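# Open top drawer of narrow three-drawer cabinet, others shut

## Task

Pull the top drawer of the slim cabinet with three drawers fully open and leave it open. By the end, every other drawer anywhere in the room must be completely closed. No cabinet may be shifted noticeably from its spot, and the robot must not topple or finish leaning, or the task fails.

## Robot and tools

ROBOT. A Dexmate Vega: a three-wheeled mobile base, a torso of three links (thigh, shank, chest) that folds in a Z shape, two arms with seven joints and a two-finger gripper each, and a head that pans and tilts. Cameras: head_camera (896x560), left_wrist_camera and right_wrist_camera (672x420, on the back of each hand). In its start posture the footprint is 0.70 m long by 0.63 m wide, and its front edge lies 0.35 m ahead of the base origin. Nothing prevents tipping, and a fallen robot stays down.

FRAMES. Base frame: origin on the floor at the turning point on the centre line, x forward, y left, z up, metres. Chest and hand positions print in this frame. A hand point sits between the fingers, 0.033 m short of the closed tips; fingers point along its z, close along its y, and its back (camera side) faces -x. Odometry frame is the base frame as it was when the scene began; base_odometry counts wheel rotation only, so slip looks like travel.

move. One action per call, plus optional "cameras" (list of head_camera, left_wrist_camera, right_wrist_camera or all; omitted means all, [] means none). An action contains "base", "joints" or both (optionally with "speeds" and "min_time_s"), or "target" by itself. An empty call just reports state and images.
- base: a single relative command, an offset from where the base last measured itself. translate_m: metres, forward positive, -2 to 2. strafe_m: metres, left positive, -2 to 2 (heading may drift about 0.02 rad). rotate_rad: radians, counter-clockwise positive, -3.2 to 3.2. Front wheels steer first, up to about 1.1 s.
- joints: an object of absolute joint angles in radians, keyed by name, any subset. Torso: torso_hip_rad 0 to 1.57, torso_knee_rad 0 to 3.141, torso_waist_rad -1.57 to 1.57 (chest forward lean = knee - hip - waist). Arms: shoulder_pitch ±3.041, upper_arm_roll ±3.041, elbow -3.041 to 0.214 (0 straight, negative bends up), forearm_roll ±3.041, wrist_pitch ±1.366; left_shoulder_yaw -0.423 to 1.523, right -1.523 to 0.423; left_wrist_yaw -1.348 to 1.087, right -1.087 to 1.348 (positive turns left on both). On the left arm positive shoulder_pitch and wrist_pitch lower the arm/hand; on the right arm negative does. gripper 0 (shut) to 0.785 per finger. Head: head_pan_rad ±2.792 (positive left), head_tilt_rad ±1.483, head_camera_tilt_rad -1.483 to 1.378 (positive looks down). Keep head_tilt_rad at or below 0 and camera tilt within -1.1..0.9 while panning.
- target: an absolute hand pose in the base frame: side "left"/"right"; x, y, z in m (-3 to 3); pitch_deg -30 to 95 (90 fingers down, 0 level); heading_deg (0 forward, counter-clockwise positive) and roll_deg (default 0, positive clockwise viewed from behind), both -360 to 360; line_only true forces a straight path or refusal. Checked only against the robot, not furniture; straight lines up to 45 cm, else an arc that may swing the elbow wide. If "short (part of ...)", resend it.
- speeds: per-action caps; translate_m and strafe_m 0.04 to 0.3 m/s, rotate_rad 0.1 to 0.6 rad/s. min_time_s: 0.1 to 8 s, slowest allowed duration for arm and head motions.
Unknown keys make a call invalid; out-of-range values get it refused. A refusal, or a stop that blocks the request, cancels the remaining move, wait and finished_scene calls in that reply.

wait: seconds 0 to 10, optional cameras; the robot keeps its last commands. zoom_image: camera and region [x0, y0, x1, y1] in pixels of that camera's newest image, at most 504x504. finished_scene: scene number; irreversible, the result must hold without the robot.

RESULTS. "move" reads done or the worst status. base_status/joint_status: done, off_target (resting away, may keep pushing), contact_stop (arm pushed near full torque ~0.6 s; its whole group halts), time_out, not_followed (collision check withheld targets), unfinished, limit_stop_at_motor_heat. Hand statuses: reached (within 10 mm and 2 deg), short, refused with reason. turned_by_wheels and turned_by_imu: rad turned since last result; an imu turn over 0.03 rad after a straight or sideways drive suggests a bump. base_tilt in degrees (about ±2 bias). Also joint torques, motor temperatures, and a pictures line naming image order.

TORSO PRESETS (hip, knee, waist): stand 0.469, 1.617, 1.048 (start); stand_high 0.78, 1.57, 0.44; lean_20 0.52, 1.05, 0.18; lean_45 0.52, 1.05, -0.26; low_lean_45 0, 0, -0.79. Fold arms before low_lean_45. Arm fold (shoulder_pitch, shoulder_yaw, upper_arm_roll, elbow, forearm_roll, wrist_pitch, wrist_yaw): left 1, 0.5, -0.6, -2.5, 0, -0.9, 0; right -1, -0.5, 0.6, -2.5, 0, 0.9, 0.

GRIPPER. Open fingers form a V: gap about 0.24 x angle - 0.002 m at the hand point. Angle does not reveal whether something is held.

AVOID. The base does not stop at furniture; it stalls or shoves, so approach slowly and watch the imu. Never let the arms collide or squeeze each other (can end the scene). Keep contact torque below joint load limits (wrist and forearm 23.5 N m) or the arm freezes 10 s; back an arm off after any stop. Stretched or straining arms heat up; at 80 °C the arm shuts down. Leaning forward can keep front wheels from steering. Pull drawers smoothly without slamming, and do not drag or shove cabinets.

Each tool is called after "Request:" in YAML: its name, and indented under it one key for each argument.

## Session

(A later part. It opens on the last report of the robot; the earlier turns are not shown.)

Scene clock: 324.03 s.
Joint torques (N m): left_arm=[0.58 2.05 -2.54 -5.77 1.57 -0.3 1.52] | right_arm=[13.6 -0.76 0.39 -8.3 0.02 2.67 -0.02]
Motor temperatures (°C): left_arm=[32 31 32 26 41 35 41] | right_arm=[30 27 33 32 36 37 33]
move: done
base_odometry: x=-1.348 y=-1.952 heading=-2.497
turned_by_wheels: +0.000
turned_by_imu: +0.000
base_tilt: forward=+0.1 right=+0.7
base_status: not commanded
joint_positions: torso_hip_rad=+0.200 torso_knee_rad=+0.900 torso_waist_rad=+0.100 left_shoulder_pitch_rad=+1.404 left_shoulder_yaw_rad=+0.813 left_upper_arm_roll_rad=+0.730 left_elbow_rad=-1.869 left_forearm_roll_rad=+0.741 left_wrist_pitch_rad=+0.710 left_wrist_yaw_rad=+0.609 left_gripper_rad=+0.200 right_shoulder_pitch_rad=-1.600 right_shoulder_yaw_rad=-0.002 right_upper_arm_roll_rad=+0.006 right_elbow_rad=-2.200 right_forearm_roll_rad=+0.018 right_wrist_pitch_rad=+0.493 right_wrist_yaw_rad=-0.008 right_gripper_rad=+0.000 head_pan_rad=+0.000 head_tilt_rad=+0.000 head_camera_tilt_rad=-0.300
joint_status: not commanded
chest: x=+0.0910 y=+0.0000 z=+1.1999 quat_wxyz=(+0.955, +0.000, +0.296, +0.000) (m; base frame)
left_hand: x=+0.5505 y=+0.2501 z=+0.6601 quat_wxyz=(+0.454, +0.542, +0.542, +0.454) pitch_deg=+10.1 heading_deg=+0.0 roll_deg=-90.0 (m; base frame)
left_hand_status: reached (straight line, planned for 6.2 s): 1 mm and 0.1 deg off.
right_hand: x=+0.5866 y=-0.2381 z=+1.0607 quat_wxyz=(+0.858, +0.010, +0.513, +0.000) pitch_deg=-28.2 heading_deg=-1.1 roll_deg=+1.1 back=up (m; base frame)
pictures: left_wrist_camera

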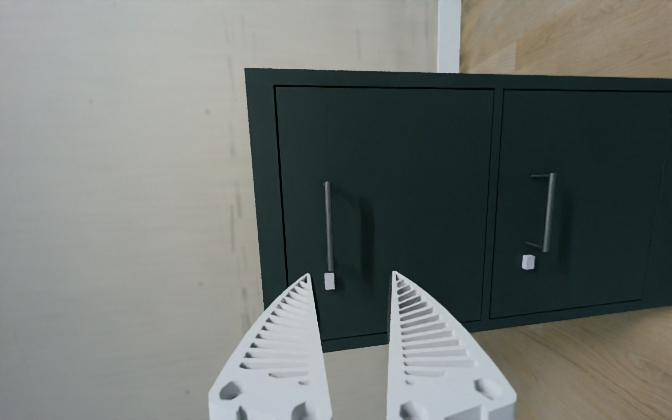

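Request:
move:
  joints: {"left_gripper_rad": 0.0}
  cameras: []

Request:
move:
  target: {"side": "left", "x": 0.62, "y": 0.335, "z": 0.64, "pitch_deg": 10, "heading_deg": 0, "roll_deg": 90}
  cameras: []

Request:
move:
  target: {"side": "left", "x": 0.698, "y": 0.335, "z": 0.64, "pitch_deg": 10, "heading_deg": 0, "roll_deg": 90}
  cameras: ["left_wrist_camera"]

Request:
zoom_image:
  camera: "left_wrist_camera"
  region: [240, 160, 440, 340]

Scene clock: 325.83 s.
Joint torques (N m): left_arm=[1.07 1.08 -3.32 -5.82 1.75 -0.28 1.4] | right_arm=[13.31 -0.48 0.37 -8.44 0.12 3.27 0.05]
Motor temperatures (°C): left_arm=[32 31 32 26 41 35 41] | right_arm=[30 27 33 32 36 37 33]
move: done
base_odometry: x=-1.348 y=-1.952 heading=-2.497
turned_by_wheels: +0.000
turned_by_imu: +0.000
base_tilt: forward=+0.1 right=+0.8
base_status: not commanded
joint_positions: torso_hip_rad=+0.200 torso_knee_rad=+0.900 torso_waist_rad=+0.100 left_shoulder_pitch_rad=+1.404 left_shoulder_yaw_rad=+0.812 left_upper_arm_roll_rad=+0.730 left_elbow_rad=-1.866 left_forearm_roll_rad=+0.741 left_wrist_pitch_rad=+0.708 left_wrist_yaw_rad=+0.613 left_gripper_rad=+0.000 right_shoulder_pitch_rad=-1.600 right_shoulder_yaw_rad=-0.002 right_upper_arm_roll_rad=+0.006 right_elbow_rad=-2.200 right_forearm_roll_rad=+0.018 right_wrist_pitch_rad=+0.493 right_wrist_yaw_rad=-0.008 right_gripper_rad=+0.000 head_pan_rad=+0.000 head_tilt_rad=+0.000 head_camera_tilt_rad=-0.300
joint_status: all done
chest: x=+0.0910 y=+0.0000 z=+1.1999 quat_wxyz=(+0.955, +0.000, +0.296, +0.000) (m; base frame)
left_hand: x=+0.5501 y=+0.2501 z=+0.6600 quat_wxyz=(+0.454, +0.542, +0.542, +0.455) pitch_deg=+10.0 heading_deg=+0.0 roll_deg=-90.0 (m; base frame)
right_hand: x=+0.5866 y=-0.2381 z=+1.0607 quat_wxyz=(+0.858, +0.010, +0.513, +0.000) pitch_deg=-28.2 heading_deg=-1.1 roll_deg=+1.1 back=up (m; base frame)
pictures: none
No camera images: "cameras" was empty.

Scene clock: 328.30 s.
Joint torques (N m): left_arm=[-14.86 9.04 -11.13 -3.15 0.95 -0.13 1.89] | right_arm=[13.52 -0.6 0.56 -7.1 0.06 2.96 -0.16]
Motor temperatures (°C): left_arm=[32 31 32 26 40 35 41] | right_arm=[30 27 32 32 36 37 33]
move: done
base_odometry: x=-1.348 y=-1.952 heading=-2.497
turned_by_wheels: +0.000
turned_by_imu: +0.000
base_tilt: forward=+0.1 right=+0.8
base_status: not commanded
joint_positions: torso_hip_rad=+0.200 torso_knee_rad=+0.900 torso_waist_rad=+0.100 left_shoulder_pitch_rad=+1.258 left_shoulder_yaw_rad=+0.865 left_upper_arm_roll_rad=+0.656 left_elbow_rad=-1.602 left_forearm_roll_rad=+0.602 left_wrist_pitch_rad=+0.432 left_wrist_yaw_rad=+0.623 left_gripper_rad=+0.000 right_shoulder_pitch_rad=-1.600 right_shoulder_yaw_rad=-0.002 right_upper_arm_roll_rad=+0.006 right_elbow_rad=-2.200 right_forearm_roll_rad=+0.018 right_wrist_pitch_rad=+0.493 right_wrist_yaw_rad=-0.008 right_gripper_rad=+0.000 head_pan_rad=+0.000 head_tilt_rad=+0.000 head_camera_tilt_rad=-0.300
joint_status: not commanded
chest: x=+0.0910 y=+0.0000 z=+1.1999 quat_wxyz=(+0.955, +0.000, +0.296, +0.000) (m; base frame)
left_hand: x=+0.6188 y=+0.3336 z=+0.6397 quat_wxyz=(+0.454, +0.542, +0.542, +0.454) pitch_deg=+10.1 heading_deg=+0.0 roll_deg=-90.0 (m; base frame)
left_hand_status: reached (straight line, planned for 1.2 s): 2 mm and 0.1 deg off.
right_hand: x=+0.5866 y=-0.2381 z=+1.0607 quat_wxyz=(+0.858, +0.010, +0.513, +0.000) pitch_deg=-28.2 heading_deg=-1.1 roll_deg=+1.1 back=up (m; base frame)
pictures: none
No camera images: "cameras" was empty.

Scene clock: 330.53 s.
Joint torques (N m): left_arm=[-18.79 4.19 -6.24 -3.61 0.88 0.39 0.98] | right_arm=[12.33 -0.77 0.38 -8.27 0.11 2.16 0.08]
Motor temperatures (°C): left_arm=[32 31 32 26 40 35 41] | right_arm=[30 27 32 32 36 37 33]
move: done
base_odometry: x=-1.348 y=-1.952 heading=-2.497
turned_by_wheels: +0.000
turned_by_imu: +0.000
base_tilt: forward=+0.0 right=+0.8
base_status: not commanded
joint_positions: torso_hip_rad=+0.200 torso_knee_rad=+0.900 torso_waist_rad=+0.100 left_shoulder_pitch_rad=+1.040 left_shoulder_yaw_rad=+0.779 left_upper_arm_roll_rad=+0.703 left_elbow_rad=-1.411 left_forearm_roll_rad=+0.616 left_wrist_pitch_rad=+0.350 left_wrist_yaw_rad=+0.535 left_gripper_rad=+0.000 right_shoulder_pitch_rad=-1.600 right_shoulder_yaw_rad=-0.002 right_upper_arm_roll_rad=+0.006 right_elbow_rad=-2.200 right_forearm_roll_rad=+0.018 right_wrist_pitch_rad=+0.493 right_wrist_yaw_rad=-0.008 right_gripper_rad=+0.000 head_pan_rad=+0.000 head_tilt_rad=+0.000 head_camera_tilt_rad=-0.300
joint_status: not commanded
chest: x=+0.0910 y=+0.0000 z=+1.1999 quat_wxyz=(+0.955, +0.000, +0.296, +0.000) (m; base frame)
left_hand: x=+0.6965 y=+0.3352 z=+0.6398 quat_wxyz=(+0.454, +0.542, +0.542, +0.455) pitch_deg=+10.0 heading_deg=+0.0 roll_deg=-90.0 (m; base frame)
left_hand_status: reached (straight line, planned for 1.0 s): 2 mm and 0.0 deg off.
right_hand: x=+0.5866 y=-0.2381 z=+1.0607 quat_wxyz=(+0.858, +0.010, +0.513, +0.000) pitch_deg=-28.2 heading_deg=-1.1 roll_deg=+1.1 back=up (m; base frame)
pictures: left_wrist_camera

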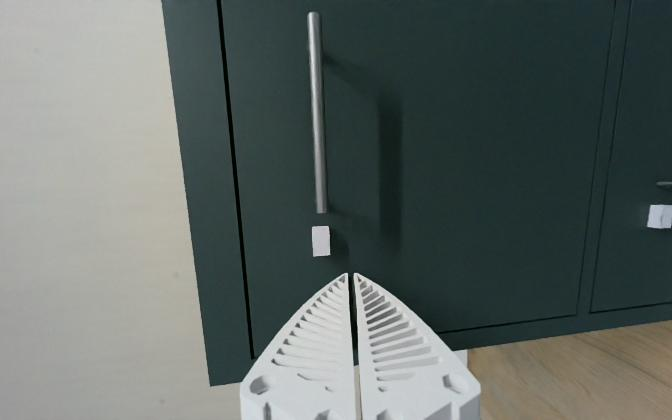

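Scaled by 2.520 from the camera's 672x420 image, which has a finer 960x600 frame.

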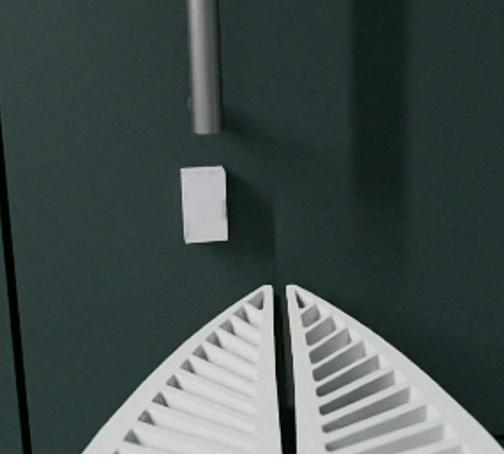

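Request:
move:
  target: {"side": "left", "x": 0.7, "y": 0.345, "z": 0.662, "pitch_deg": 10, "heading_deg": 0, "roll_deg": 90}
  cameras: ["left_wrist_camera"]

Request:
move:
  target: {"side": "left", "x": 0.7, "y": 0.31, "z": 0.662, "pitch_deg": 10, "heading_deg": 0, "roll_deg": 90}
  cameras: ["left_wrist_camera"]

Request:
zoom_image:
  camera: "left_wrist_camera"
  region: [240, 160, 440, 340]

Scene clock: 332.53 s.
Joint torques (N m): left_arm=[-7.2 8.58 -13.39 -4.47 0.96 0.24 0.94] | right_arm=[12.77 -0.86 0.27 -7.51 0.12 2.39 -0.39]
Motor temperatures (°C): left_arm=[32 31 32 26 40 35 41] | right_arm=[30 27 32 32 36 37 33]
move: done
base_odometry: x=-1.348 y=-1.952 heading=-2.497
turned_by_wheels: +0.000
turned_by_imu: +0.000
base_tilt: forward=+0.0 right=+0.8
base_status: not commanded
joint_positions: torso_hip_rad=+0.200 torso_knee_rad=+0.900 torso_waist_rad=+0.100 left_shoulder_pitch_rad=+1.067 left_shoulder_yaw_rad=+0.839 left_upper_arm_roll_rad=+0.668 left_elbow_rad=-1.501 left_forearm_roll_rad=+0.597 left_wrist_pitch_rad=+0.369 left_wrist_yaw_rad=+0.496 left_gripper_rad=+0.000 right_shoulder_pitch_rad=-1.600 right_shoulder_yaw_rad=-0.002 right_upper_arm_roll_rad=+0.006 right_elbow_rad=-2.200 right_forearm_roll_rad=+0.018 right_wrist_pitch_rad=+0.493 right_wrist_yaw_rad=-0.008 right_gripper_rad=+0.000 head_pan_rad=+0.000 head_tilt_rad=+0.000 head_camera_tilt_rad=-0.300
joint_status: not commanded
chest: x=+0.0910 y=+0.0000 z=+1.1999 quat_wxyz=(+0.955, +0.000, +0.296, +0.000) (m; base frame)
left_hand: x=+0.6998 y=+0.3445 z=+0.6609 quat_wxyz=(+0.454, +0.542, +0.542, +0.454) pitch_deg=+10.0 heading_deg=+0.0 roll_deg=+90.0 (m; base frame)
left_hand_status: reached (straight line, planned for 0.6 s): 1 mm and 0.0 deg off.
right_hand: x=+0.5866 y=-0.2381 z=+1.0607 quat_wxyz=(+0.858, +0.010, +0.513, +0.000) pitch_deg=-28.2 heading_deg=-1.1 roll_deg=+1.1 back=up (m; base frame)
pictures: left_wrist_camera

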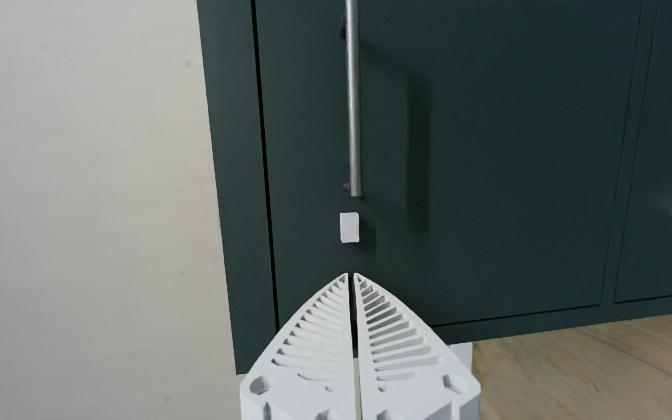

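Scene clock: 334.13 s.
Joint torques (N m): left_arm=[-20.18 1.56 -4.75 -6.68 2.39 -1.34 1.12] | right_arm=[13.15 -1.98 0.37 -8.3 0.05 2.46 0.15]
Motor temperatures (°C): left_arm=[32 31 32 26 40 35 41] | right_arm=[30 27 32 32 36 37 33]
move: done
base_odometry: x=-1.348 y=-1.952 heading=-2.497
turned_by_wheels: +0.000
turned_by_imu: +0.000
base_tilt: forward=+0.1 right=+0.8
base_status: not commanded
joint_positions: torso_hip_rad=+0.200 torso_knee_rad=+0.900 torso_waist_rad=+0.100 left_shoulder_pitch_rad=+1.059 left_shoulder_yaw_rad=+0.793 left_upper_arm_roll_rad=+0.699 left_elbow_rad=-1.547 left_forearm_roll_rad=+0.639 left_wrist_pitch_rad=+0.450 left_wrist_yaw_rad=+0.469 left_gripper_rad=+0.000 right_shoulder_pitch_rad=-1.600 right_shoulder_yaw_rad=-0.002 right_upper_arm_roll_rad=+0.006 right_elbow_rad=-2.200 right_forearm_roll_rad=+0.018 right_wrist_pitch_rad=+0.493 right_wrist_yaw_rad=-0.008 right_gripper_rad=+0.000 head_pan_rad=+0.000 head_tilt_rad=+0.000 head_camera_tilt_rad=-0.300
joint_status: not commanded
chest: x=+0.0910 y=+0.0000 z=+1.1999 quat_wxyz=(+0.955, +0.000, +0.296, +0.000) (m; base frame)
left_hand: x=+0.6998 y=+0.3121 z=+0.6616 quat_wxyz=(+0.454, +0.542, +0.542, +0.455) pitch_deg=+10.0 heading_deg=+0.0 roll_deg=-90.0 (m; base frame)
left_hand_status: reached (straight line, planned for 0.6 s): 2 mm and 0.1 deg off.
right_hand: x=+0.5866 y=-0.2381 z=+1.0607 quat_wxyz=(+0.858, +0.010, +0.513, +0.000) pitch_deg=-28.2 heading_deg=-1.1 roll_deg=+1.1 back=up (m; base frame)
pictures: left_wrist_camera

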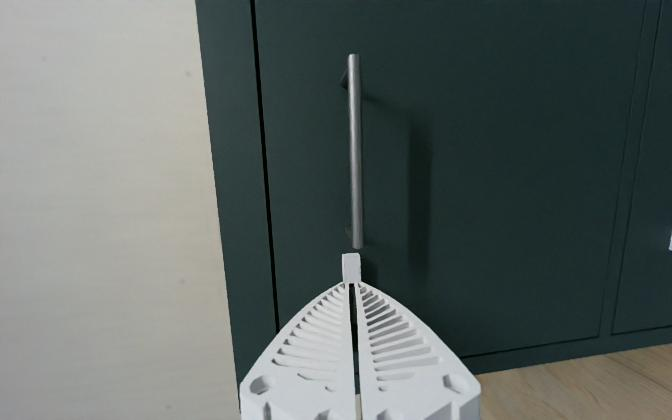

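Scaled by 2.520 from the camera's 672x420 image, which has a finer 960x600 frame.

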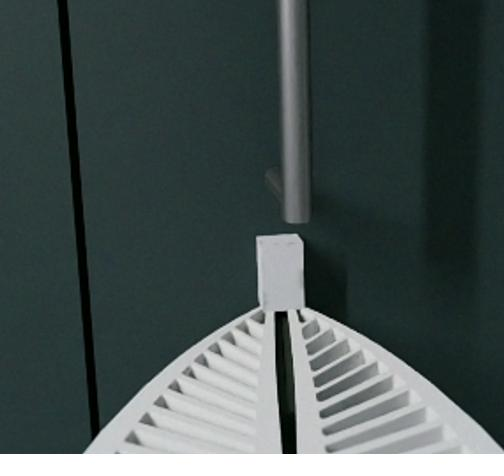

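Request:
move:
  target: {"side": "left", "x": 0.7, "y": 0.29, "z": 0.662, "pitch_deg": 10, "heading_deg": 0, "roll_deg": 90}
  cameras: ["left_wrist_camera"]

Request:
zoom_image:
  camera: "left_wrist_camera"
  region: [240, 160, 440, 340]

Scene clock: 335.67 s.
Joint torques (N m): left_arm=[-23.65 -4.04 -1.04 -9.92 3.88 -4.39 0.89] | right_arm=[12.89 -2.35 0.5 -7.59 0.08 2.63 -0.12]
Motor temperatures (°C): left_arm=[32 31 32 26 40 35 41] | right_arm=[30 27 32 32 36 37 33]
move: done
base_odometry: x=-1.348 y=-1.952 heading=-2.497
turned_by_wheels: +0.000
turned_by_imu: +0.000
base_tilt: forward=+0.1 right=+0.7
base_status: not commanded
joint_positions: torso_hip_rad=+0.200 torso_knee_rad=+0.900 torso_waist_rad=+0.100 left_shoulder_pitch_rad=+1.050 left_shoulder_yaw_rad=+0.762 left_upper_arm_roll_rad=+0.721 left_elbow_rad=-1.565 left_forearm_roll_rad=+0.665 left_wrist_pitch_rad=+0.496 left_wrist_yaw_rad=+0.454 left_gripper_rad=+0.000 right_shoulder_pitch_rad=-1.600 right_shoulder_yaw_rad=-0.002 right_upper_arm_roll_rad=+0.006 right_elbow_rad=-2.200 right_forearm_roll_rad=+0.018 right_wrist_pitch_rad=+0.493 right_wrist_yaw_rad=-0.008 right_gripper_rad=+0.000 head_pan_rad=+0.000 head_tilt_rad=+0.000 head_camera_tilt_rad=-0.300
joint_status: not commanded
chest: x=+0.0910 y=+0.0000 z=+1.1999 quat_wxyz=(+0.955, +0.000, +0.296, +0.000) (m; base frame)
left_hand: x=+0.6998 y=+0.2928 z=+0.6615 quat_wxyz=(+0.454, +0.542, +0.542, +0.455) pitch_deg=+10.1 heading_deg=+0.1 roll_deg=-89.9 (m; base frame)
left_hand_status: reached (straight line, planned for 0.5 s): 3 mm and 0.1 deg off.
right_hand: x=+0.5866 y=-0.2381 z=+1.0607 quat_wxyz=(+0.858, +0.010, +0.513, +0.000) pitch_deg=-28.2 heading_deg=-1.1 roll_deg=+1.1 back=up (m; base frame)
pictures: left_wrist_camera

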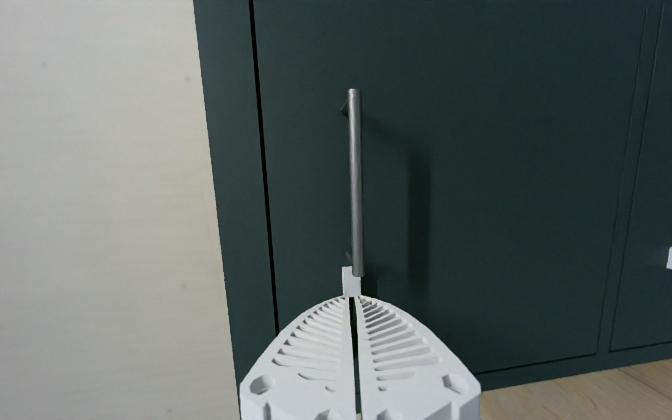

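Scaled by 2.520 from the camera's 672x420 image, which has a finer 960x600 frame.

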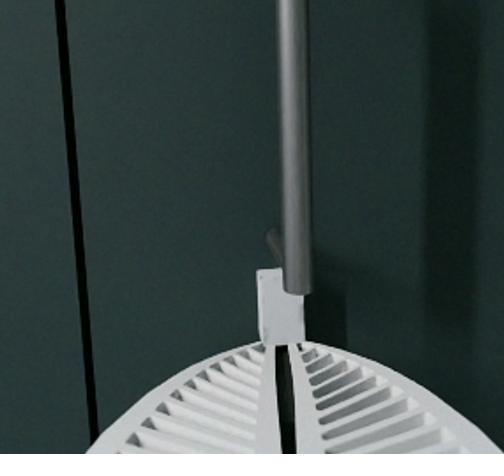

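Request:
move:
  target: {"side": "left", "x": 0.69, "y": 0.335, "z": 0.662, "pitch_deg": 10, "heading_deg": 0, "roll_deg": 90}
  cameras: ["left_wrist_camera"]

Request:
move:
  target: {"side": "left", "x": 0.57, "y": 0.26, "z": 0.68, "pitch_deg": 10, "heading_deg": 0, "roll_deg": 0}
  cameras: ["left_wrist_camera"]

Scene clock: 337.77 s.
Joint torques (N m): left_arm=[-7.82 8.57 -12.23 -4.94 0.76 -0.35 1.43] | right_arm=[11.57 -0.64 0.93 -7.46 0.24 2.08 0.03]
Motor temperatures (°C): left_arm=[32 31 32 26 40 35 41] | right_arm=[30 27 32 32 36 37 33]
move: done
base_odometry: x=-1.348 y=-1.952 heading=-2.497
turned_by_wheels: +0.000
turned_by_imu: +0.000
base_tilt: forward=+0.1 right=+0.8
base_status: not commanded
joint_positions: torso_hip_rad=+0.200 torso_knee_rad=+0.900 torso_waist_rad=+0.100 left_shoulder_pitch_rad=+1.094 left_shoulder_yaw_rad=+0.838 left_upper_arm_roll_rad=+0.671 left_elbow_rad=-1.548 left_forearm_roll_rad=+0.608 left_wrist_pitch_rad=+0.410 left_wrist_yaw_rad=+0.496 left_gripper_rad=+0.000 right_shoulder_pitch_rad=-1.600 right_shoulder_yaw_rad=-0.002 right_upper_arm_roll_rad=+0.006 right_elbow_rad=-2.200 right_forearm_roll_rad=+0.018 right_wrist_pitch_rad=+0.493 right_wrist_yaw_rad=-0.008 right_gripper_rad=+0.000 head_pan_rad=+0.000 head_tilt_rad=+0.000 head_camera_tilt_rad=-0.300
joint_status: not commanded
chest: x=+0.0910 y=+0.0000 z=+1.1999 quat_wxyz=(+0.955, +0.000, +0.296, +0.000) (m; base frame)
left_hand: x=+0.6903 y=+0.3331 z=+0.6616 quat_wxyz=(+0.454, +0.542, +0.542, +0.454) pitch_deg=+10.0 heading_deg=+0.0 roll_deg=+90.0 (m; base frame)
left_hand_status: reached (straight line, planned for 0.6 s): 2 mm and 0.0 deg off.
right_hand: x=+0.5866 y=-0.2381 z=+1.0607 quat_wxyz=(+0.858, +0.010, +0.513, +0.000) pitch_deg=-28.2 heading_deg=-1.1 roll_deg=+1.1 back=up (m; base frame)
pictures: left_wrist_camera

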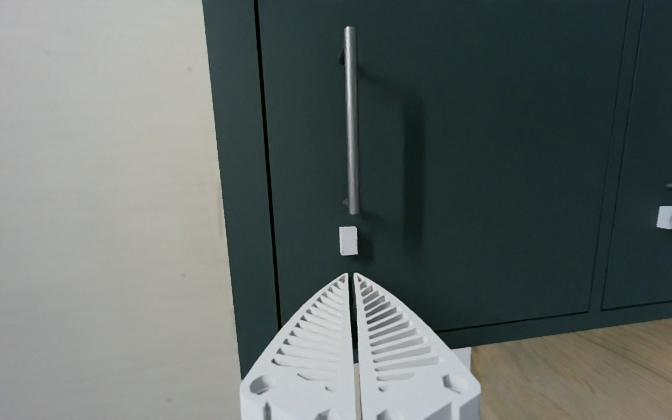

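Scene clock: 342.57 s.
Joint torques (N m): left_arm=[2.54 1.25 -8.87 -6.5 0.81 -2.73 -0.43] | right_arm=[12.24 -0.62 0.84 -7.25 0.17 2.95 0.01]
Motor temperatures (°C): left_arm=[32 31 32 26 40 35 41] | right_arm=[30 27 32 32 36 37 33]
move: done
base_odometry: x=-1.348 y=-1.952 heading=-2.497
turned_by_wheels: +0.000
turned_by_imu: +0.000
base_tilt: forward=+0.0 right=+0.7
base_status: not commanded
joint_positions: torso_hip_rad=+0.200 torso_knee_rad=+0.900 torso_waist_rad=+0.100 left_shoulder_pitch_rad=+1.540 left_shoulder_yaw_rad=+0.629 left_upper_arm_roll_rad=+0.386 left_elbow_rad=-1.733 left_forearm_roll_rad=-0.404 left_wrist_pitch_rad=-0.445 left_wrist_yaw_rad=+0.456 left_gripper_rad=+0.000 right_shoulder_pitch_rad=-1.600 right_shoulder_yaw_rad=-0.002 right_upper_arm_roll_rad=+0.006 right_elbow_rad=-2.200 right_forearm_roll_rad=+0.018 right_wrist_pitch_rad=+0.493 right_wrist_yaw_rad=-0.008 right_gripper_rad=+0.000 head_pan_rad=+0.000 head_tilt_rad=+0.000 head_camera_tilt_rad=-0.300
joint_status: not commanded
chest: x=+0.0910 y=+0.0000 z=+1.1999 quat_wxyz=(+0.955, +0.000, +0.296, +0.000) (m; base frame)
left_hand: x=+0.5703 y=+0.2599 z=+0.6796 quat_wxyz=(+0.642, +0.002, +0.766, +0.002) pitch_deg=+10.0 heading_deg=+0.0 roll_deg=+0.3 back=up (m; base frame)
left_hand_status: reached (straight line, planned for 3.5 s): 1 mm and 0.3 deg off.
right_hand: x=+0.5866 y=-0.2381 z=+1.0607 quat_wxyz=(+0.858, +0.010, +0.513, +0.000) pitch_deg=-28.2 heading_deg=-1.1 roll_deg=+1.1 back=up (m; base frame)
pictures: left_wrist_camera

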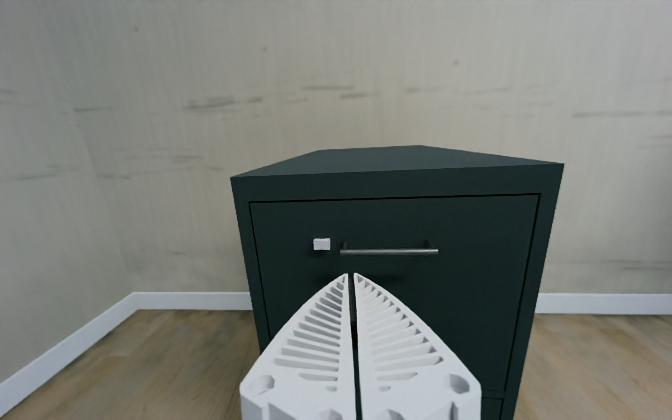

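Request:
move:
  joints: {"left_gripper_rad": 0.62}
  cameras: []

Request:
move:
  target: {"side": "left", "x": 0.64, "y": 0.227, "z": 0.66, "pitch_deg": 10, "heading_deg": 0, "roll_deg": 0}
  cameras: ["left_wrist_camera"]

Request:
zoom_image:
  camera: "left_wrist_camera"
  region: [200, 160, 540, 420]

Scene clock: 344.40 s.
Joint torques (N m): left_arm=[1.58 1.93 -8.21 -5.73 0.8 -2.78 -0.25] | right_arm=[13.63 -1.51 0.54 -8.54 0.02 3.24 -0.14]
Motor temperatures (°C): left_arm=[32 31 32 26 40 35 41] | right_arm=[30 27 32 32 36 37 33]
move: done
base_odometry: x=-1.348 y=-1.952 heading=-2.497
turned_by_wheels: +0.000
turned_by_imu: +0.000
base_tilt: forward=+0.1 right=+0.7
base_status: not commanded
joint_positions: torso_hip_rad=+0.200 torso_knee_rad=+0.900 torso_waist_rad=+0.100 left_shoulder_pitch_rad=+1.541 left_shoulder_yaw_rad=+0.628 left_upper_arm_roll_rad=+0.386 left_elbow_rad=-1.733 left_forearm_roll_rad=-0.407 left_wrist_pitch_rad=-0.448 left_wrist_yaw_rad=+0.454 left_gripper_rad=+0.620 right_shoulder_pitch_rad=-1.600 right_shoulder_yaw_rad=-0.002 right_upper_arm_roll_rad=+0.006 right_elbow_rad=-2.200 right_forearm_roll_rad=+0.018 right_wrist_pitch_rad=+0.493 right_wrist_yaw_rad=-0.008 right_gripper_rad=+0.000 head_pan_rad=+0.000 head_tilt_rad=+0.000 head_camera_tilt_rad=-0.300
joint_status: all done
chest: x=+0.0910 y=+0.0000 z=+1.1999 quat_wxyz=(+0.955, +0.000, +0.296, +0.000) (m; base frame)
left_hand: x=+0.5699 y=+0.2599 z=+0.6798 quat_wxyz=(+0.643, +0.000, +0.766, +0.000) pitch_deg=+10.0 heading_deg=+0.0 roll_deg=+0.0 back=up (m; base frame)
right_hand: x=+0.5866 y=-0.2381 z=+1.0607 quat_wxyz=(+0.858, +0.010, +0.513, +0.000) pitch_deg=-28.2 heading_deg=-1.1 roll_deg=+1.1 back=up (m; base frame)
pictures: none
No camera images: "cameras" was empty.

Scene clock: 346.70 s.
Joint torques (N m): left_arm=[-13.47 0.88 -2.23 -6.69 0.91 -2.89 -0.22] | right_arm=[12.77 -1.44 0.18 -7.65 0.09 2.66 0.06]
Motor temperatures (°C): left_arm=[32 31 32 26 40 35 41] | right_arm=[30 27 32 32 36 37 33]
move: done
base_odometry: x=-1.348 y=-1.952 heading=-2.497
turned_by_wheels: +0.000
turned_by_imu: +0.000
base_tilt: forward=+0.1 right=+0.8
base_status: not commanded
joint_positions: torso_hip_rad=+0.200 torso_knee_rad=+0.900 torso_waist_rad=+0.100 left_shoulder_pitch_rad=+1.311 left_shoulder_yaw_rad=+0.502 left_upper_arm_roll_rad=+0.464 left_elbow_rad=-1.556 left_forearm_roll_rad=-0.387 left_wrist_pitch_rad=-0.381 left_wrist_yaw_rad=+0.428 left_gripper_rad=+0.620 right_shoulder_pitch_rad=-1.600 right_shoulder_yaw_rad=-0.002 right_upper_arm_roll_rad=+0.006 right_elbow_rad=-2.200 right_forearm_roll_rad=+0.018 right_wrist_pitch_rad=+0.493 right_wrist_yaw_rad=-0.008 right_gripper_rad=+0.000 head_pan_rad=+0.000 head_tilt_rad=+0.000 head_camera_tilt_rad=-0.300
joint_status: not commanded
chest: x=+0.0910 y=+0.0000 z=+1.1999 quat_wxyz=(+0.955, +0.000, +0.296, +0.000) (m; base frame)
left_hand: x=+0.6387 y=+0.2279 z=+0.6600 quat_wxyz=(+0.643, +0.000, +0.766, +0.000) pitch_deg=+10.0 heading_deg=+0.0 roll_deg=+0.0 back=up (m; base frame)
left_hand_status: reached (straight line, planned for 1.1 s): 2 mm and 0.0 deg off.
right_hand: x=+0.5866 y=-0.2381 z=+1.0607 quat_wxyz=(+0.858, +0.010, +0.513, +0.000) pitch_deg=-28.2 heading_deg=-1.1 roll_deg=+1.1 back=up (m; base frame)
pictures: left_wrist_camera

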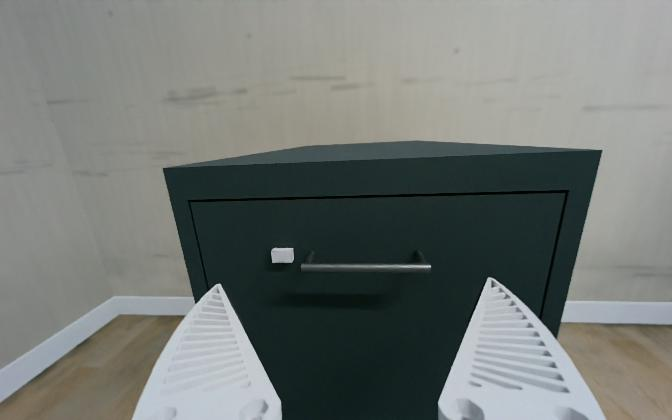

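Scaled by 1.482 from the camera's 672x420 image, which has a finer 960x600 frame.

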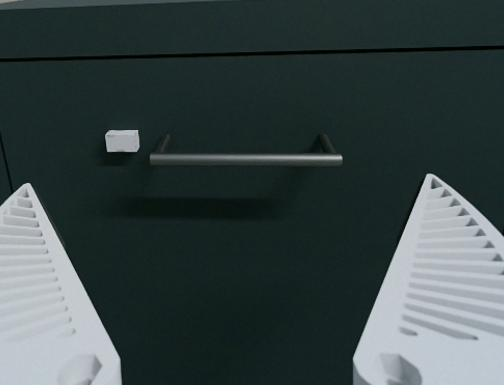

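Request:
move:
  target: {"side": "left", "x": 0.703, "y": 0.226, "z": 0.649, "pitch_deg": 10, "heading_deg": 0, "roll_deg": 0}
  cameras: ["left_wrist_camera"]

Request:
move:
  joints: {"left_gripper_rad": 0.4}
  cameras: ["left_wrist_camera"]

Request:
zoom_image:
  camera: "left_wrist_camera"
  region: [200, 160, 540, 420]

Scene clock: 349.23 s.
Joint torques (N m): left_arm=[-16.79 -0.01 -2.3 -5.15 0.55 -2.58 -0.44] | right_arm=[13.06 -1.25 0.6 -7.25 0.08 3 -0.07]
Motor temperatures (°C): left_arm=[32 31 32 26 40 35 41] | right_arm=[30 27 32 32 36 37 33]
move: done
base_odometry: x=-1.348 y=-1.952 heading=-2.497
turned_by_wheels: +0.000
turned_by_imu: +0.000
base_tilt: forward=+0.1 right=+0.7
base_status: not commanded
joint_positions: torso_hip_rad=+0.200 torso_knee_rad=+0.900 torso_waist_rad=+0.100 left_shoulder_pitch_rad=+1.124 left_shoulder_yaw_rad=+0.421 left_upper_arm_roll_rad=+0.485 left_elbow_rad=-1.351 left_forearm_roll_rad=-0.411 left_wrist_pitch_rad=-0.374 left_wrist_yaw_rad=+0.358 left_gripper_rad=+0.620 right_shoulder_pitch_rad=-1.600 right_shoulder_yaw_rad=-0.002 right_upper_arm_roll_rad=+0.006 right_elbow_rad=-2.200 right_forearm_roll_rad=+0.018 right_wrist_pitch_rad=+0.493 right_wrist_yaw_rad=-0.008 right_gripper_rad=+0.000 head_pan_rad=+0.000 head_tilt_rad=+0.000 head_camera_tilt_rad=-0.300
joint_status: not commanded
chest: x=+0.0910 y=+0.0000 z=+1.1999 quat_wxyz=(+0.955, +0.000, +0.296, +0.000) (m; base frame)
left_hand: x=+0.7018 y=+0.2263 z=+0.6489 quat_wxyz=(+0.643, +0.000, +0.766, +0.000) pitch_deg=+10.0 heading_deg=+0.0 roll_deg=+0.0 back=up (m; base frame)
left_hand_status: reached (straight line, planned for 1.0 s): 1 mm and 0.0 deg off.
right_hand: x=+0.5866 y=-0.2381 z=+1.0607 quat_wxyz=(+0.858, +0.010, +0.513, +0.000) pitch_deg=-28.2 heading_deg=-1.1 roll_deg=+1.1 back=up (m; base frame)
pictures: left_wrist_camera

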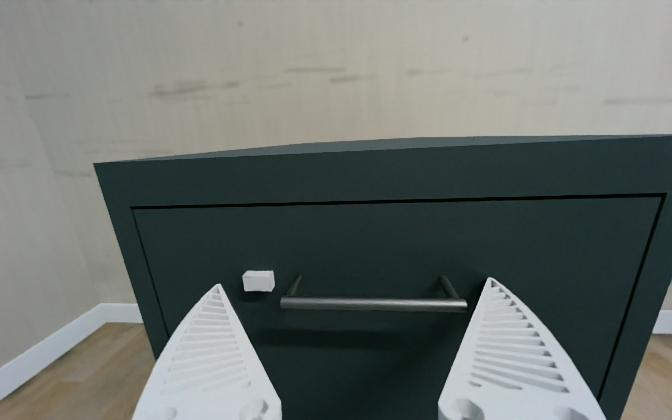

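Scene clock: 349.97 s.
Joint torques (N m): left_arm=[-41.14 2.29 -17.39 -7.2 -1.01 -2.89 1.96] | right_arm=[13.41 -0.88 0.71 -7.06 0.03 2.24 0.04]
Motor temperatures (°C): left_arm=[32 31 32 26 40 35 41] | right_arm=[30 27 32 32 36 37 33]
move: done
base_odometry: x=-1.348 y=-1.952 heading=-2.497
turned_by_wheels: +0.000
turned_by_imu: +0.000
base_tilt: forward=+0.0 right=+0.8
base_status: not commanded
joint_positions: torso_hip_rad=+0.200 torso_knee_rad=+0.900 torso_waist_rad=+0.100 left_shoulder_pitch_rad=+1.122 left_shoulder_yaw_rad=+0.420 left_upper_arm_roll_rad=+0.486 left_elbow_rad=-1.348 left_forearm_roll_rad=-0.411 left_wrist_pitch_rad=-0.374 left_wrist_yaw_rad=+0.356 left_gripper_rad=+0.400 right_shoulder_pitch_rad=-1.600 right_shoulder_yaw_rad=-0.002 right_upper_arm_roll_rad=+0.006 right_elbow_rad=-2.200 right_forearm_roll_rad=+0.018 right_wrist_pitch_rad=+0.493 right_wrist_yaw_rad=-0.008 right_gripper_rad=+0.000 head_pan_rad=+0.000 head_tilt_rad=+0.000 head_camera_tilt_rad=-0.300
joint_status: all done
chest: x=+0.0909 y=+0.0000 z=+1.1999 quat_wxyz=(+0.955, +0.000, +0.295, +0.000) (m; base frame)
left_hand: x=+0.7019 y=+0.2252 z=+0.6480 quat_wxyz=(+0.642, +0.001, +0.767, +0.000) pitch_deg=+10.1 heading_deg=-0.1 roll_deg=+0.0 back=up (m; base frame)
right_hand: x=+0.5865 y=-0.2381 z=+1.0608 quat_wxyz=(+0.858, +0.010, +0.513, +0.000) pitch_deg=-28.2 heading_deg=-1.1 roll_deg=+1.1 back=up (m; base frame)
pictures: left_wrist_camera

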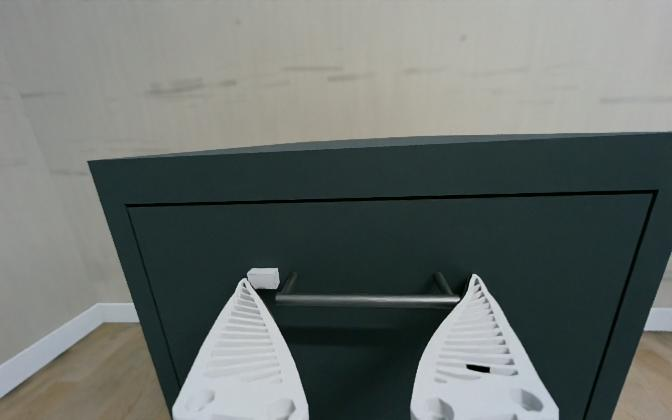

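Scaled by 1.482 from the camera's 672x420 image, which has a finer 960x600 frame.

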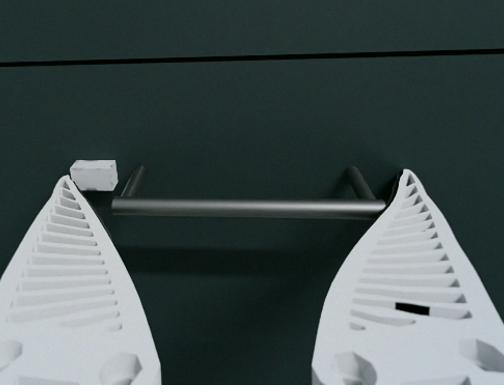

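Request:
move:

Scene clock: 352.80 s.
Joint torques (N m): left_arm=[-40.38 2.18 -16.97 -7.64 -1.21 -3.22 1.83] | right_arm=[13.83 -2.1 0.22 -7.61 0.05 2.7 -0.02]
Motor temperatures (°C): left_arm=[32 31 32 26 40 35 41] | right_arm=[30 27 32 32 36 37 33]
base_odometry: x=-1.348 y=-1.952 heading=-2.497
turned_by_wheels: +0.000
turned_by_imu: +0.000
base_tilt: forward=+0.1 right=+0.7
base_status: not commanded
joint_positions: torso_hip_rad=+0.200 torso_knee_rad=+0.900 torso_waist_rad=+0.100 left_shoulder_pitch_rad=+1.121 left_shoulder_yaw_rad=+0.420 left_upper_arm_roll_rad=+0.486 left_elbow_rad=-1.348 left_forearm_roll_rad=-0.411 left_wrist_pitch_rad=-0.374 left_wrist_yaw_rad=+0.356 left_gripper_rad=+0.400 right_shoulder_pitch_rad=-1.600 right_shoulder_yaw_rad=-0.002 right_upper_arm_roll_rad=+0.006 right_elbow_rad=-2.200 right_forearm_roll_rad=+0.018 right_wrist_pitch_rad=+0.493 right_wrist_yaw_rad=-0.008 right_gripper_rad=+0.000 head_pan_rad=+0.000 head_tilt_rad=+0.000 head_camera_tilt_rad=-0.300
joint_status: all done
chest: x=+0.0909 y=+0.0000 z=+1.1999 quat_wxyz=(+0.955, +0.000, +0.295, +0.000) (m; base frame)
left_hand: x=+0.7021 y=+0.2252 z=+0.6480 quat_wxyz=(+0.642, +0.001, +0.767, +0.000) pitch_deg=+10.1 heading_deg=-0.1 roll_deg=+0.0 back=up (m; base frame)
right_hand: x=+0.5865 y=-0.2381 z=+1.0608 quat_wxyz=(+0.858, +0.010, +0.513, +0.000) pitch_deg=-28.2 heading_deg=-1.1 roll_deg=+1.1 back=up (m; base frame)
pictures: head_camera, left_wrist_camera, right_wrist_camera

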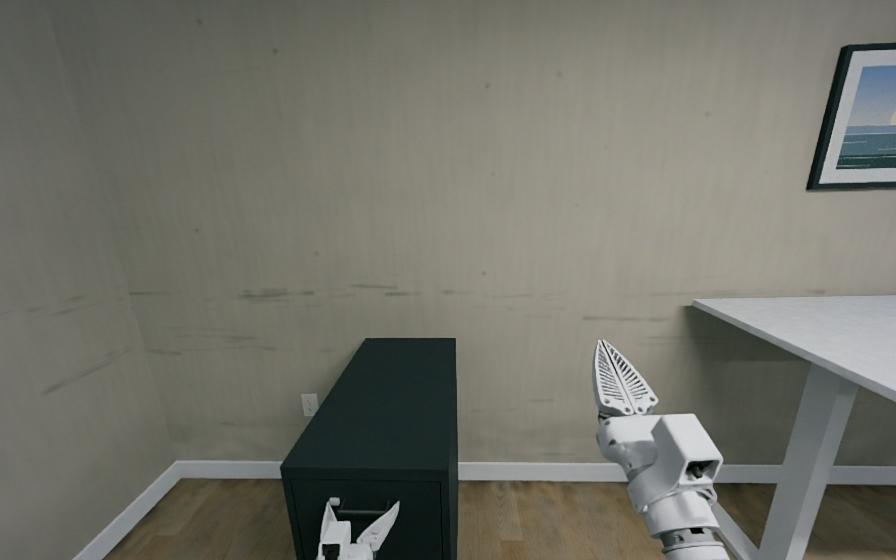

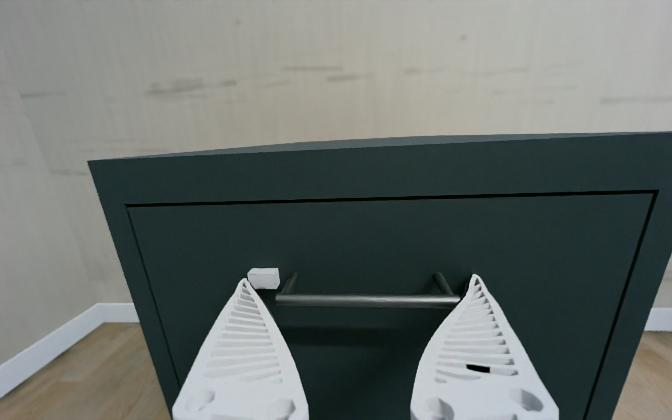

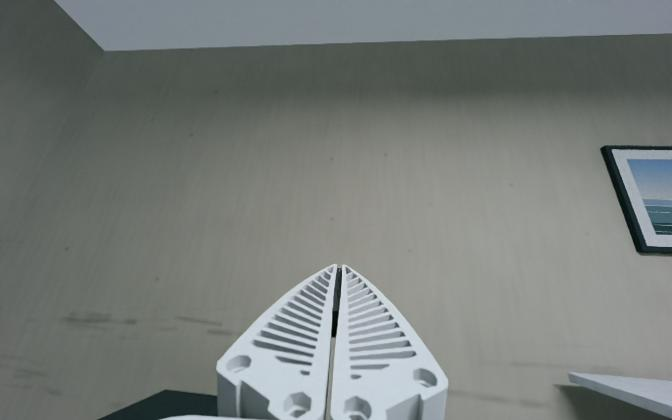

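Request:
move:
  joints: {"left_gripper_rad": 0.31}
  cameras: ["left_wrist_camera"]

Request:
move:
  base: {"translate_m": -0.06}
  speeds: {"translate_m": 0.05}
  cameras: ["left_wrist_camera", "head_camera"]

Scene clock: 353.67 s.
Joint torques (N m): left_arm=[-37.68 5.27 -22.32 -6.22 -2.23 -2.18 3.83] | right_arm=[13.21 -1.03 0.23 -7.59 0.06 1.82 -0.09]
Motor temperatures (°C): left_arm=[32 31 32 26 40 35 41] | right_arm=[30 27 32 32 36 37 33]
move: done
base_odometry: x=-1.348 y=-1.952 heading=-2.497
turned_by_wheels: +0.000
turned_by_imu: +0.000
base_tilt: forward=+0.0 right=+0.7
base_status: not commanded
joint_positions: torso_hip_rad=+0.200 torso_knee_rad=+0.900 torso_waist_rad=+0.100 left_shoulder_pitch_rad=+1.121 left_shoulder_yaw_rad=+0.420 left_upper_arm_roll_rad=+0.487 left_elbow_rad=-1.348 left_forearm_roll_rad=-0.411 left_wrist_pitch_rad=-0.374 left_wrist_yaw_rad=+0.355 left_gripper_rad=+0.310 right_shoulder_pitch_rad=-1.600 right_shoulder_yaw_rad=-0.002 right_upper_arm_roll_rad=+0.006 right_elbow_rad=-2.200 right_forearm_roll_rad=+0.018 right_wrist_pitch_rad=+0.493 right_wrist_yaw_rad=-0.008 right_gripper_rad=+0.000 head_pan_rad=+0.000 head_tilt_rad=+0.000 head_camera_tilt_rad=-0.300
joint_status: all done
chest: x=+0.0909 y=+0.0000 z=+1.1999 quat_wxyz=(+0.955, +0.000, +0.295, +0.000) (m; base frame)
left_hand: x=+0.7020 y=+0.2245 z=+0.6480 quat_wxyz=(+0.642, +0.001, +0.767, -0.001) pitch_deg=+10.1 heading_deg=-0.2 roll_deg=+0.0 back=up (m; base frame)
right_hand: x=+0.5865 y=-0.2381 z=+1.0608 quat_wxyz=(+0.858, +0.010, +0.513, +0.000) pitch_deg=-28.2 heading_deg=-1.1 roll_deg=+1.1 back=up (m; base frame)
pictures: left_wrist_camera

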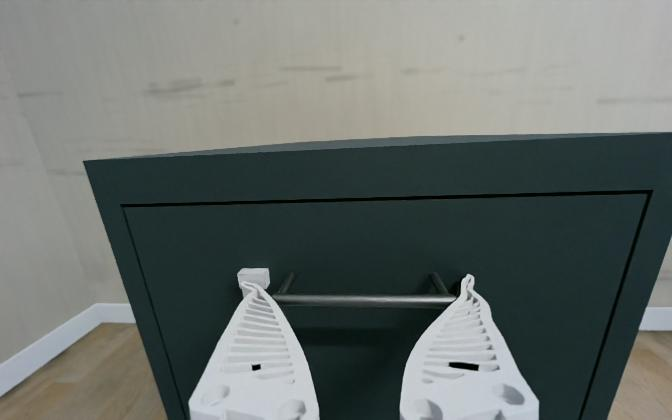

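Scene clock: 355.57 s.
Joint torques (N m): left_arm=[-13.23 4.83 -8.84 -4.75 0.53 -2.27 0.06] | right_arm=[12.64 -0.44 0.35 -7.41 0.08 2.8 -0.12]
Motor temperatures (°C): left_arm=[32 31 32 26 40 35 41] | right_arm=[30 27 32 32 36 37 33]
move: done
base_odometry: x=-1.300 y=-1.916 heading=-2.497
turned_by_wheels: +0.000
turned_by_imu: +0.001
base_tilt: forward=+0.0 right=+0.7
base_status: done
joint_positions: torso_hip_rad=+0.200 torso_knee_rad=+0.900 torso_waist_rad=+0.100 left_shoulder_pitch_rad=+1.120 left_shoulder_yaw_rad=+0.420 left_upper_arm_roll_rad=+0.486 left_elbow_rad=-1.348 left_forearm_roll_rad=-0.411 left_wrist_pitch_rad=-0.374 left_wrist_yaw_rad=+0.357 left_gripper_rad=+0.310 right_shoulder_pitch_rad=-1.600 right_shoulder_yaw_rad=-0.002 right_upper_arm_roll_rad=+0.006 right_elbow_rad=-2.200 right_forearm_roll_rad=+0.018 right_wrist_pitch_rad=+0.493 right_wrist_yaw_rad=-0.008 right_gripper_rad=+0.000 head_pan_rad=+0.000 head_tilt_rad=+0.000 head_camera_tilt_rad=-0.300
joint_status: not commanded
chest: x=+0.0910 y=+0.0000 z=+1.1999 quat_wxyz=(+0.955, +0.000, +0.296, +0.000) (m; base frame)
left_hand: x=+0.7028 y=+0.2258 z=+0.6487 quat_wxyz=(+0.643, +0.000, +0.766, +0.000) pitch_deg=+10.0 heading_deg=+0.0 roll_deg=+0.0 back=up (m; base frame)
right_hand: x=+0.5866 y=-0.2381 z=+1.0607 quat_wxyz=(+0.858, +0.010, +0.513, +0.000) pitch_deg=-28.2 heading_deg=-1.1 roll_deg=+1.1 back=up (m; base frame)
pictures: head_camera, left_wrist_camera

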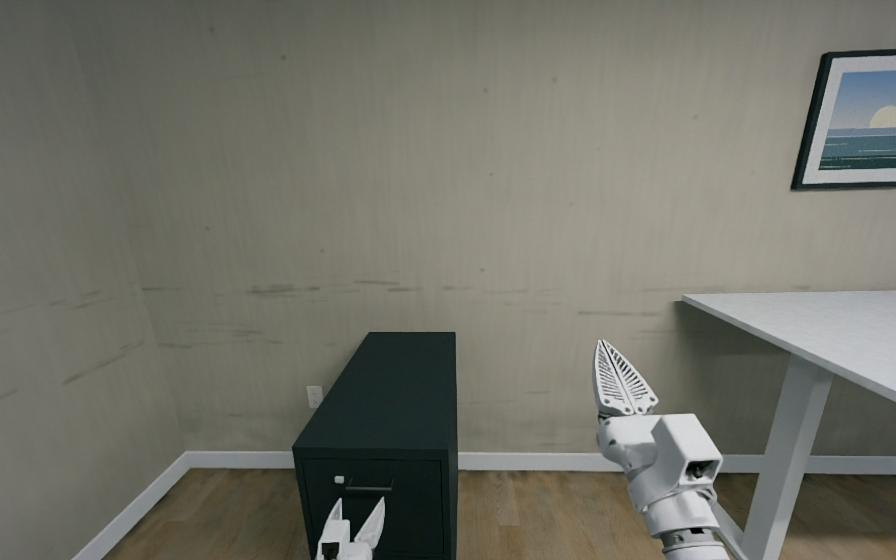

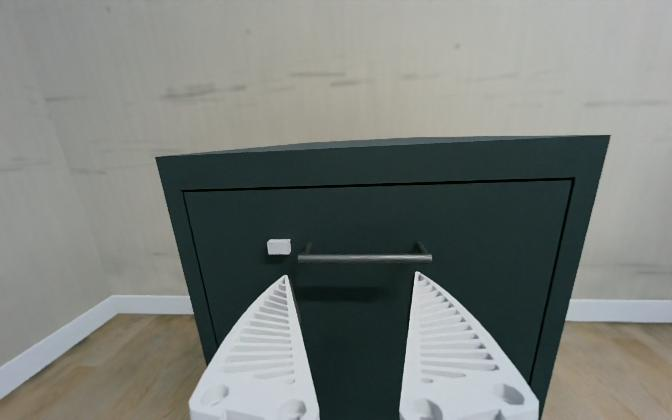

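Request:
move:
  target: {"side": "left", "x": 0.62, "y": 0.287, "z": 0.69, "pitch_deg": 25, "heading_deg": 0, "roll_deg": 90}
  cameras: ["left_wrist_camera", "head_camera"]

Request:
move:
  base: {"translate_m": 0.05}
  joints: {"left_gripper_rad": 0.15}
  cameras: ["left_wrist_camera", "head_camera"]

Scene clock: 364.90 s.
Joint torques (N m): left_arm=[-15.65 9.16 -5.83 -6.73 2.46 0.69 0.65] | right_arm=[11.93 -0.97 0.48 -8.58 0.04 2.45 -0.06]
Motor temperatures (°C): left_arm=[32 31 32 26 40 35 41] | right_arm=[30 27 32 32 36 37 33]
move: done
base_odometry: x=-1.300 y=-1.916 heading=-2.497
turned_by_wheels: +0.000
turned_by_imu: +0.000
base_tilt: forward=+0.1 right=+0.8
base_status: not commanded
joint_positions: torso_hip_rad=+0.200 torso_knee_rad=+0.900 torso_waist_rad=+0.100 left_shoulder_pitch_rad=+1.145 left_shoulder_yaw_rad=+1.179 left_upper_arm_roll_rad=+0.773 left_elbow_rad=-2.207 left_forearm_roll_rad=+0.431 left_wrist_pitch_rad=+0.867 left_wrist_yaw_rad=+0.212 left_gripper_rad=+0.310 right_shoulder_pitch_rad=-1.600 right_shoulder_yaw_rad=-0.002 right_upper_arm_roll_rad=+0.006 right_elbow_rad=-2.200 right_forearm_roll_rad=+0.018 right_wrist_pitch_rad=+0.493 right_wrist_yaw_rad=-0.008 right_gripper_rad=+0.000 head_pan_rad=+0.000 head_tilt_rad=+0.000 head_camera_tilt_rad=-0.300
joint_status: not commanded
chest: x=+0.0910 y=+0.0000 z=+1.1999 quat_wxyz=(+0.955, +0.000, +0.296, +0.000) (m; base frame)
left_hand: x=+0.6201 y=+0.2866 z=+0.6895 quat_wxyz=(+0.381, +0.595, +0.597, +0.379) pitch_deg=+25.0 heading_deg=-0.1 roll_deg=+89.7 (m; base frame)
left_hand_status: reached (straight line, planned for 4.3 s): 1 mm and 0.2 deg off.
right_hand: x=+0.5866 y=-0.2381 z=+1.0607 quat_wxyz=(+0.858, +0.010, +0.513, +0.000) pitch_deg=-28.2 heading_deg=-1.1 roll_deg=+1.1 back=up (m; base frame)
pictures: head_camera, left_wrist_camera

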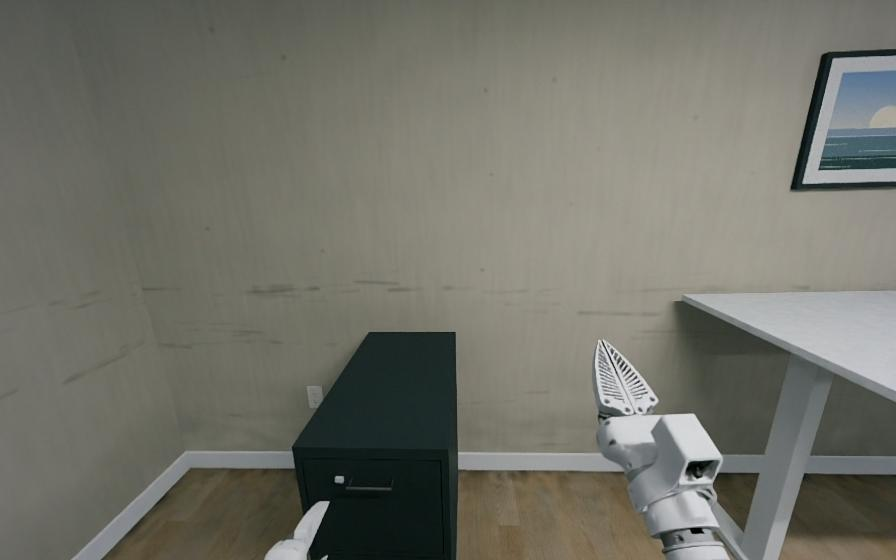

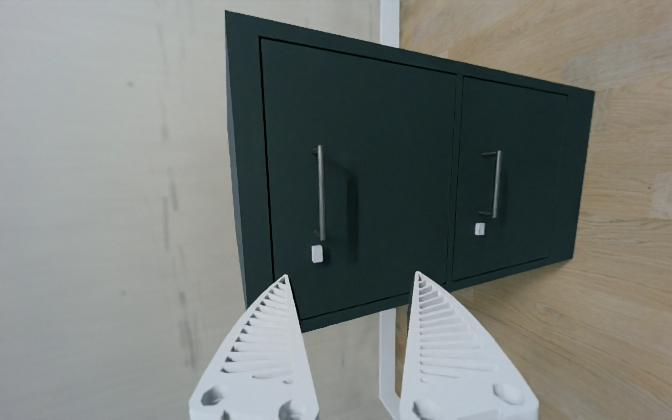

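Scene clock: 366.20 s.
Joint torques (N m): left_arm=[-14.56 10.27 -7.1 -5.24 2.39 -0.06 0.99] | right_arm=[12.49 -1.44 0.21 -7.72 -0.05 3.08 -0.07]
Motor temperatures (°C): left_arm=[32 31 32 26 40 35 41] | right_arm=[30 27 32 32 36 37 33]
move: done
base_odometry: x=-1.340 y=-1.946 heading=-2.497
turned_by_wheels: +0.000
turned_by_imu: -0.001
base_tilt: forward=+0.1 right=+0.7
base_status: done
joint_positions: torso_hip_rad=+0.200 torso_knee_rad=+0.900 torso_waist_rad=+0.100 left_shoulder_pitch_rad=+1.144 left_shoulder_yaw_rad=+1.180 left_upper_arm_roll_rad=+0.775 left_elbow_rad=-2.208 left_forearm_roll_rad=+0.435 left_wrist_pitch_rad=+0.870 left_wrist_yaw_rad=+0.210 left_gripper_rad=+0.150 right_shoulder_pitch_rad=-1.600 right_shoulder_yaw_rad=-0.002 right_upper_arm_roll_rad=+0.006 right_elbow_rad=-2.200 right_forearm_roll_rad=+0.018 right_wrist_pitch_rad=+0.493 right_wrist_yaw_rad=-0.008 right_gripper_rad=+0.000 head_pan_rad=+0.000 head_tilt_rad=+0.000 head_camera_tilt_rad=-0.300
joint_status: all done
chest: x=+0.0911 y=+0.0000 z=+1.1999 quat_wxyz=(+0.955, +0.000, +0.296, +0.000) (m; base frame)
left_hand: x=+0.6199 y=+0.2870 z=+0.6897 quat_wxyz=(+0.380, +0.596, +0.597, +0.380) pitch_deg=+25.0 heading_deg=+0.0 roll_deg=+90.0 (m; base frame)
right_hand: x=+0.5867 y=-0.2381 z=+1.0606 quat_wxyz=(+0.858, +0.010, +0.513, +0.000) pitch_deg=-28.2 heading_deg=-1.1 roll_deg=+1.1 back=up (m; base frame)
pictures: head_camera, left_wrist_camera

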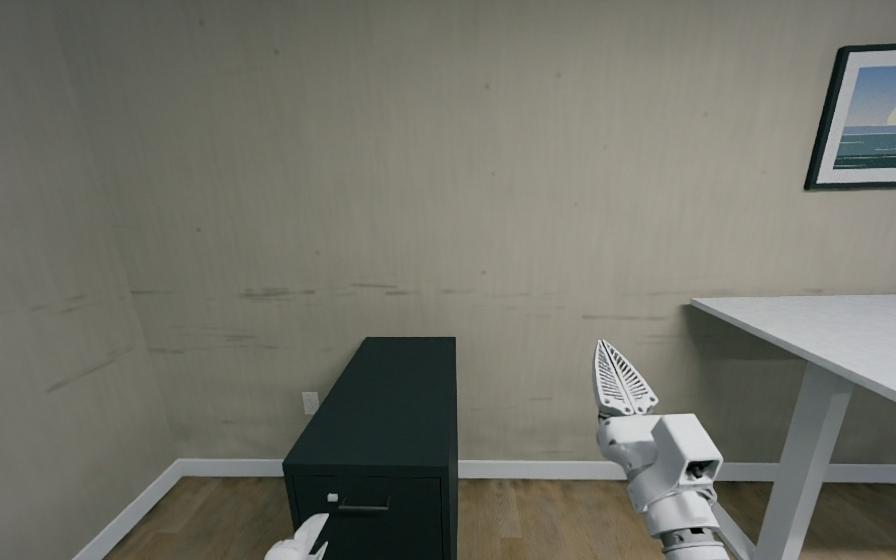

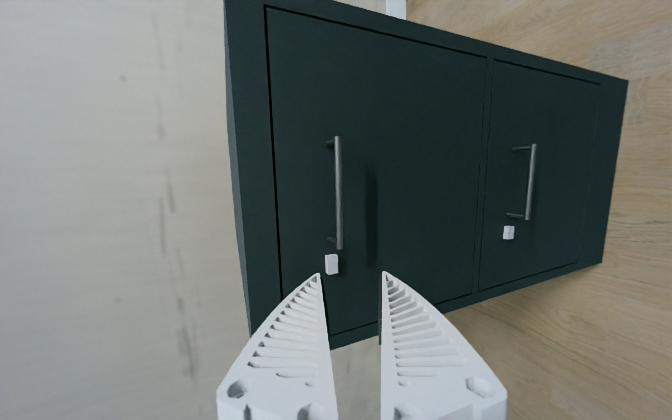

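Request:
move:
  target: {"side": "left", "x": 0.69, "y": 0.29, "z": 0.678, "pitch_deg": 25, "heading_deg": 0, "roll_deg": 90, "line_only": true}
  cameras: ["left_wrist_camera"]

Scene clock: 369.97 s.
Joint torques (N m): left_arm=[-19.43 2.06 -8.83 -2.42 2.27 0.01 0.85] | right_arm=[13.48 -0.75 0.65 -8.05 0.09 2.76 -0.01]
Motor temperatures (°C): left_arm=[32 31 32 26 40 35 41] | right_arm=[30 27 32 32 36 37 33]
move: done
base_odometry: x=-1.340 y=-1.946 heading=-2.497
turned_by_wheels: +0.000
turned_by_imu: +0.000
base_tilt: forward=+0.0 right=+0.7
base_status: not commanded
joint_positions: torso_hip_rad=+0.200 torso_knee_rad=+0.900 torso_waist_rad=+0.100 left_shoulder_pitch_rad=+0.945 left_shoulder_yaw_rad=+1.059 left_upper_arm_roll_rad=+0.832 left_elbow_rad=-1.992 left_forearm_roll_rad=+0.471 left_wrist_pitch_rad=+0.758 left_wrist_yaw_rad=+0.102 left_gripper_rad=+0.150 right_shoulder_pitch_rad=-1.600 right_shoulder_yaw_rad=-0.002 right_upper_arm_roll_rad=+0.006 right_elbow_rad=-2.200 right_forearm_roll_rad=+0.018 right_wrist_pitch_rad=+0.493 right_wrist_yaw_rad=-0.008 right_gripper_rad=+0.000 head_pan_rad=+0.000 head_tilt_rad=+0.000 head_camera_tilt_rad=-0.300
joint_status: not commanded
chest: x=+0.0911 y=+0.0000 z=+1.1999 quat_wxyz=(+0.955, +0.000, +0.296, +0.000) (m; base frame)
left_hand: x=+0.6887 y=+0.2902 z=+0.6780 quat_wxyz=(+0.380, +0.596, +0.597, +0.380) pitch_deg=+25.0 heading_deg=+0.0 roll_deg=-90.0 (m; base frame)
left_hand_status: reached (straight line, planned for 1.0 s): 1 mm and 0.0 deg off.
right_hand: x=+0.5867 y=-0.2381 z=+1.0606 quat_wxyz=(+0.858, +0.010, +0.513, +0.000) pitch_deg=-28.2 heading_deg=-1.1 roll_deg=+1.1 back=up (m; base frame)
pictures: left_wrist_camera

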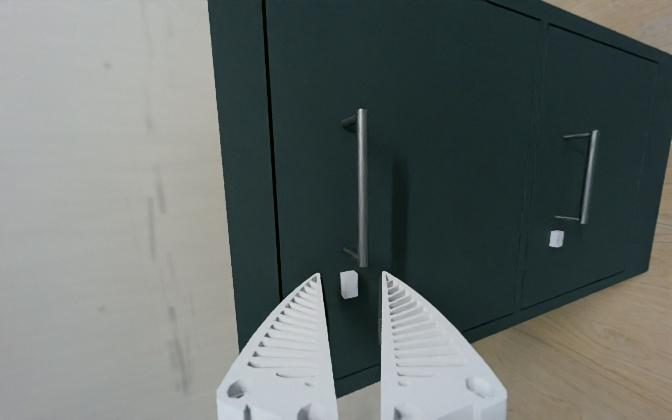

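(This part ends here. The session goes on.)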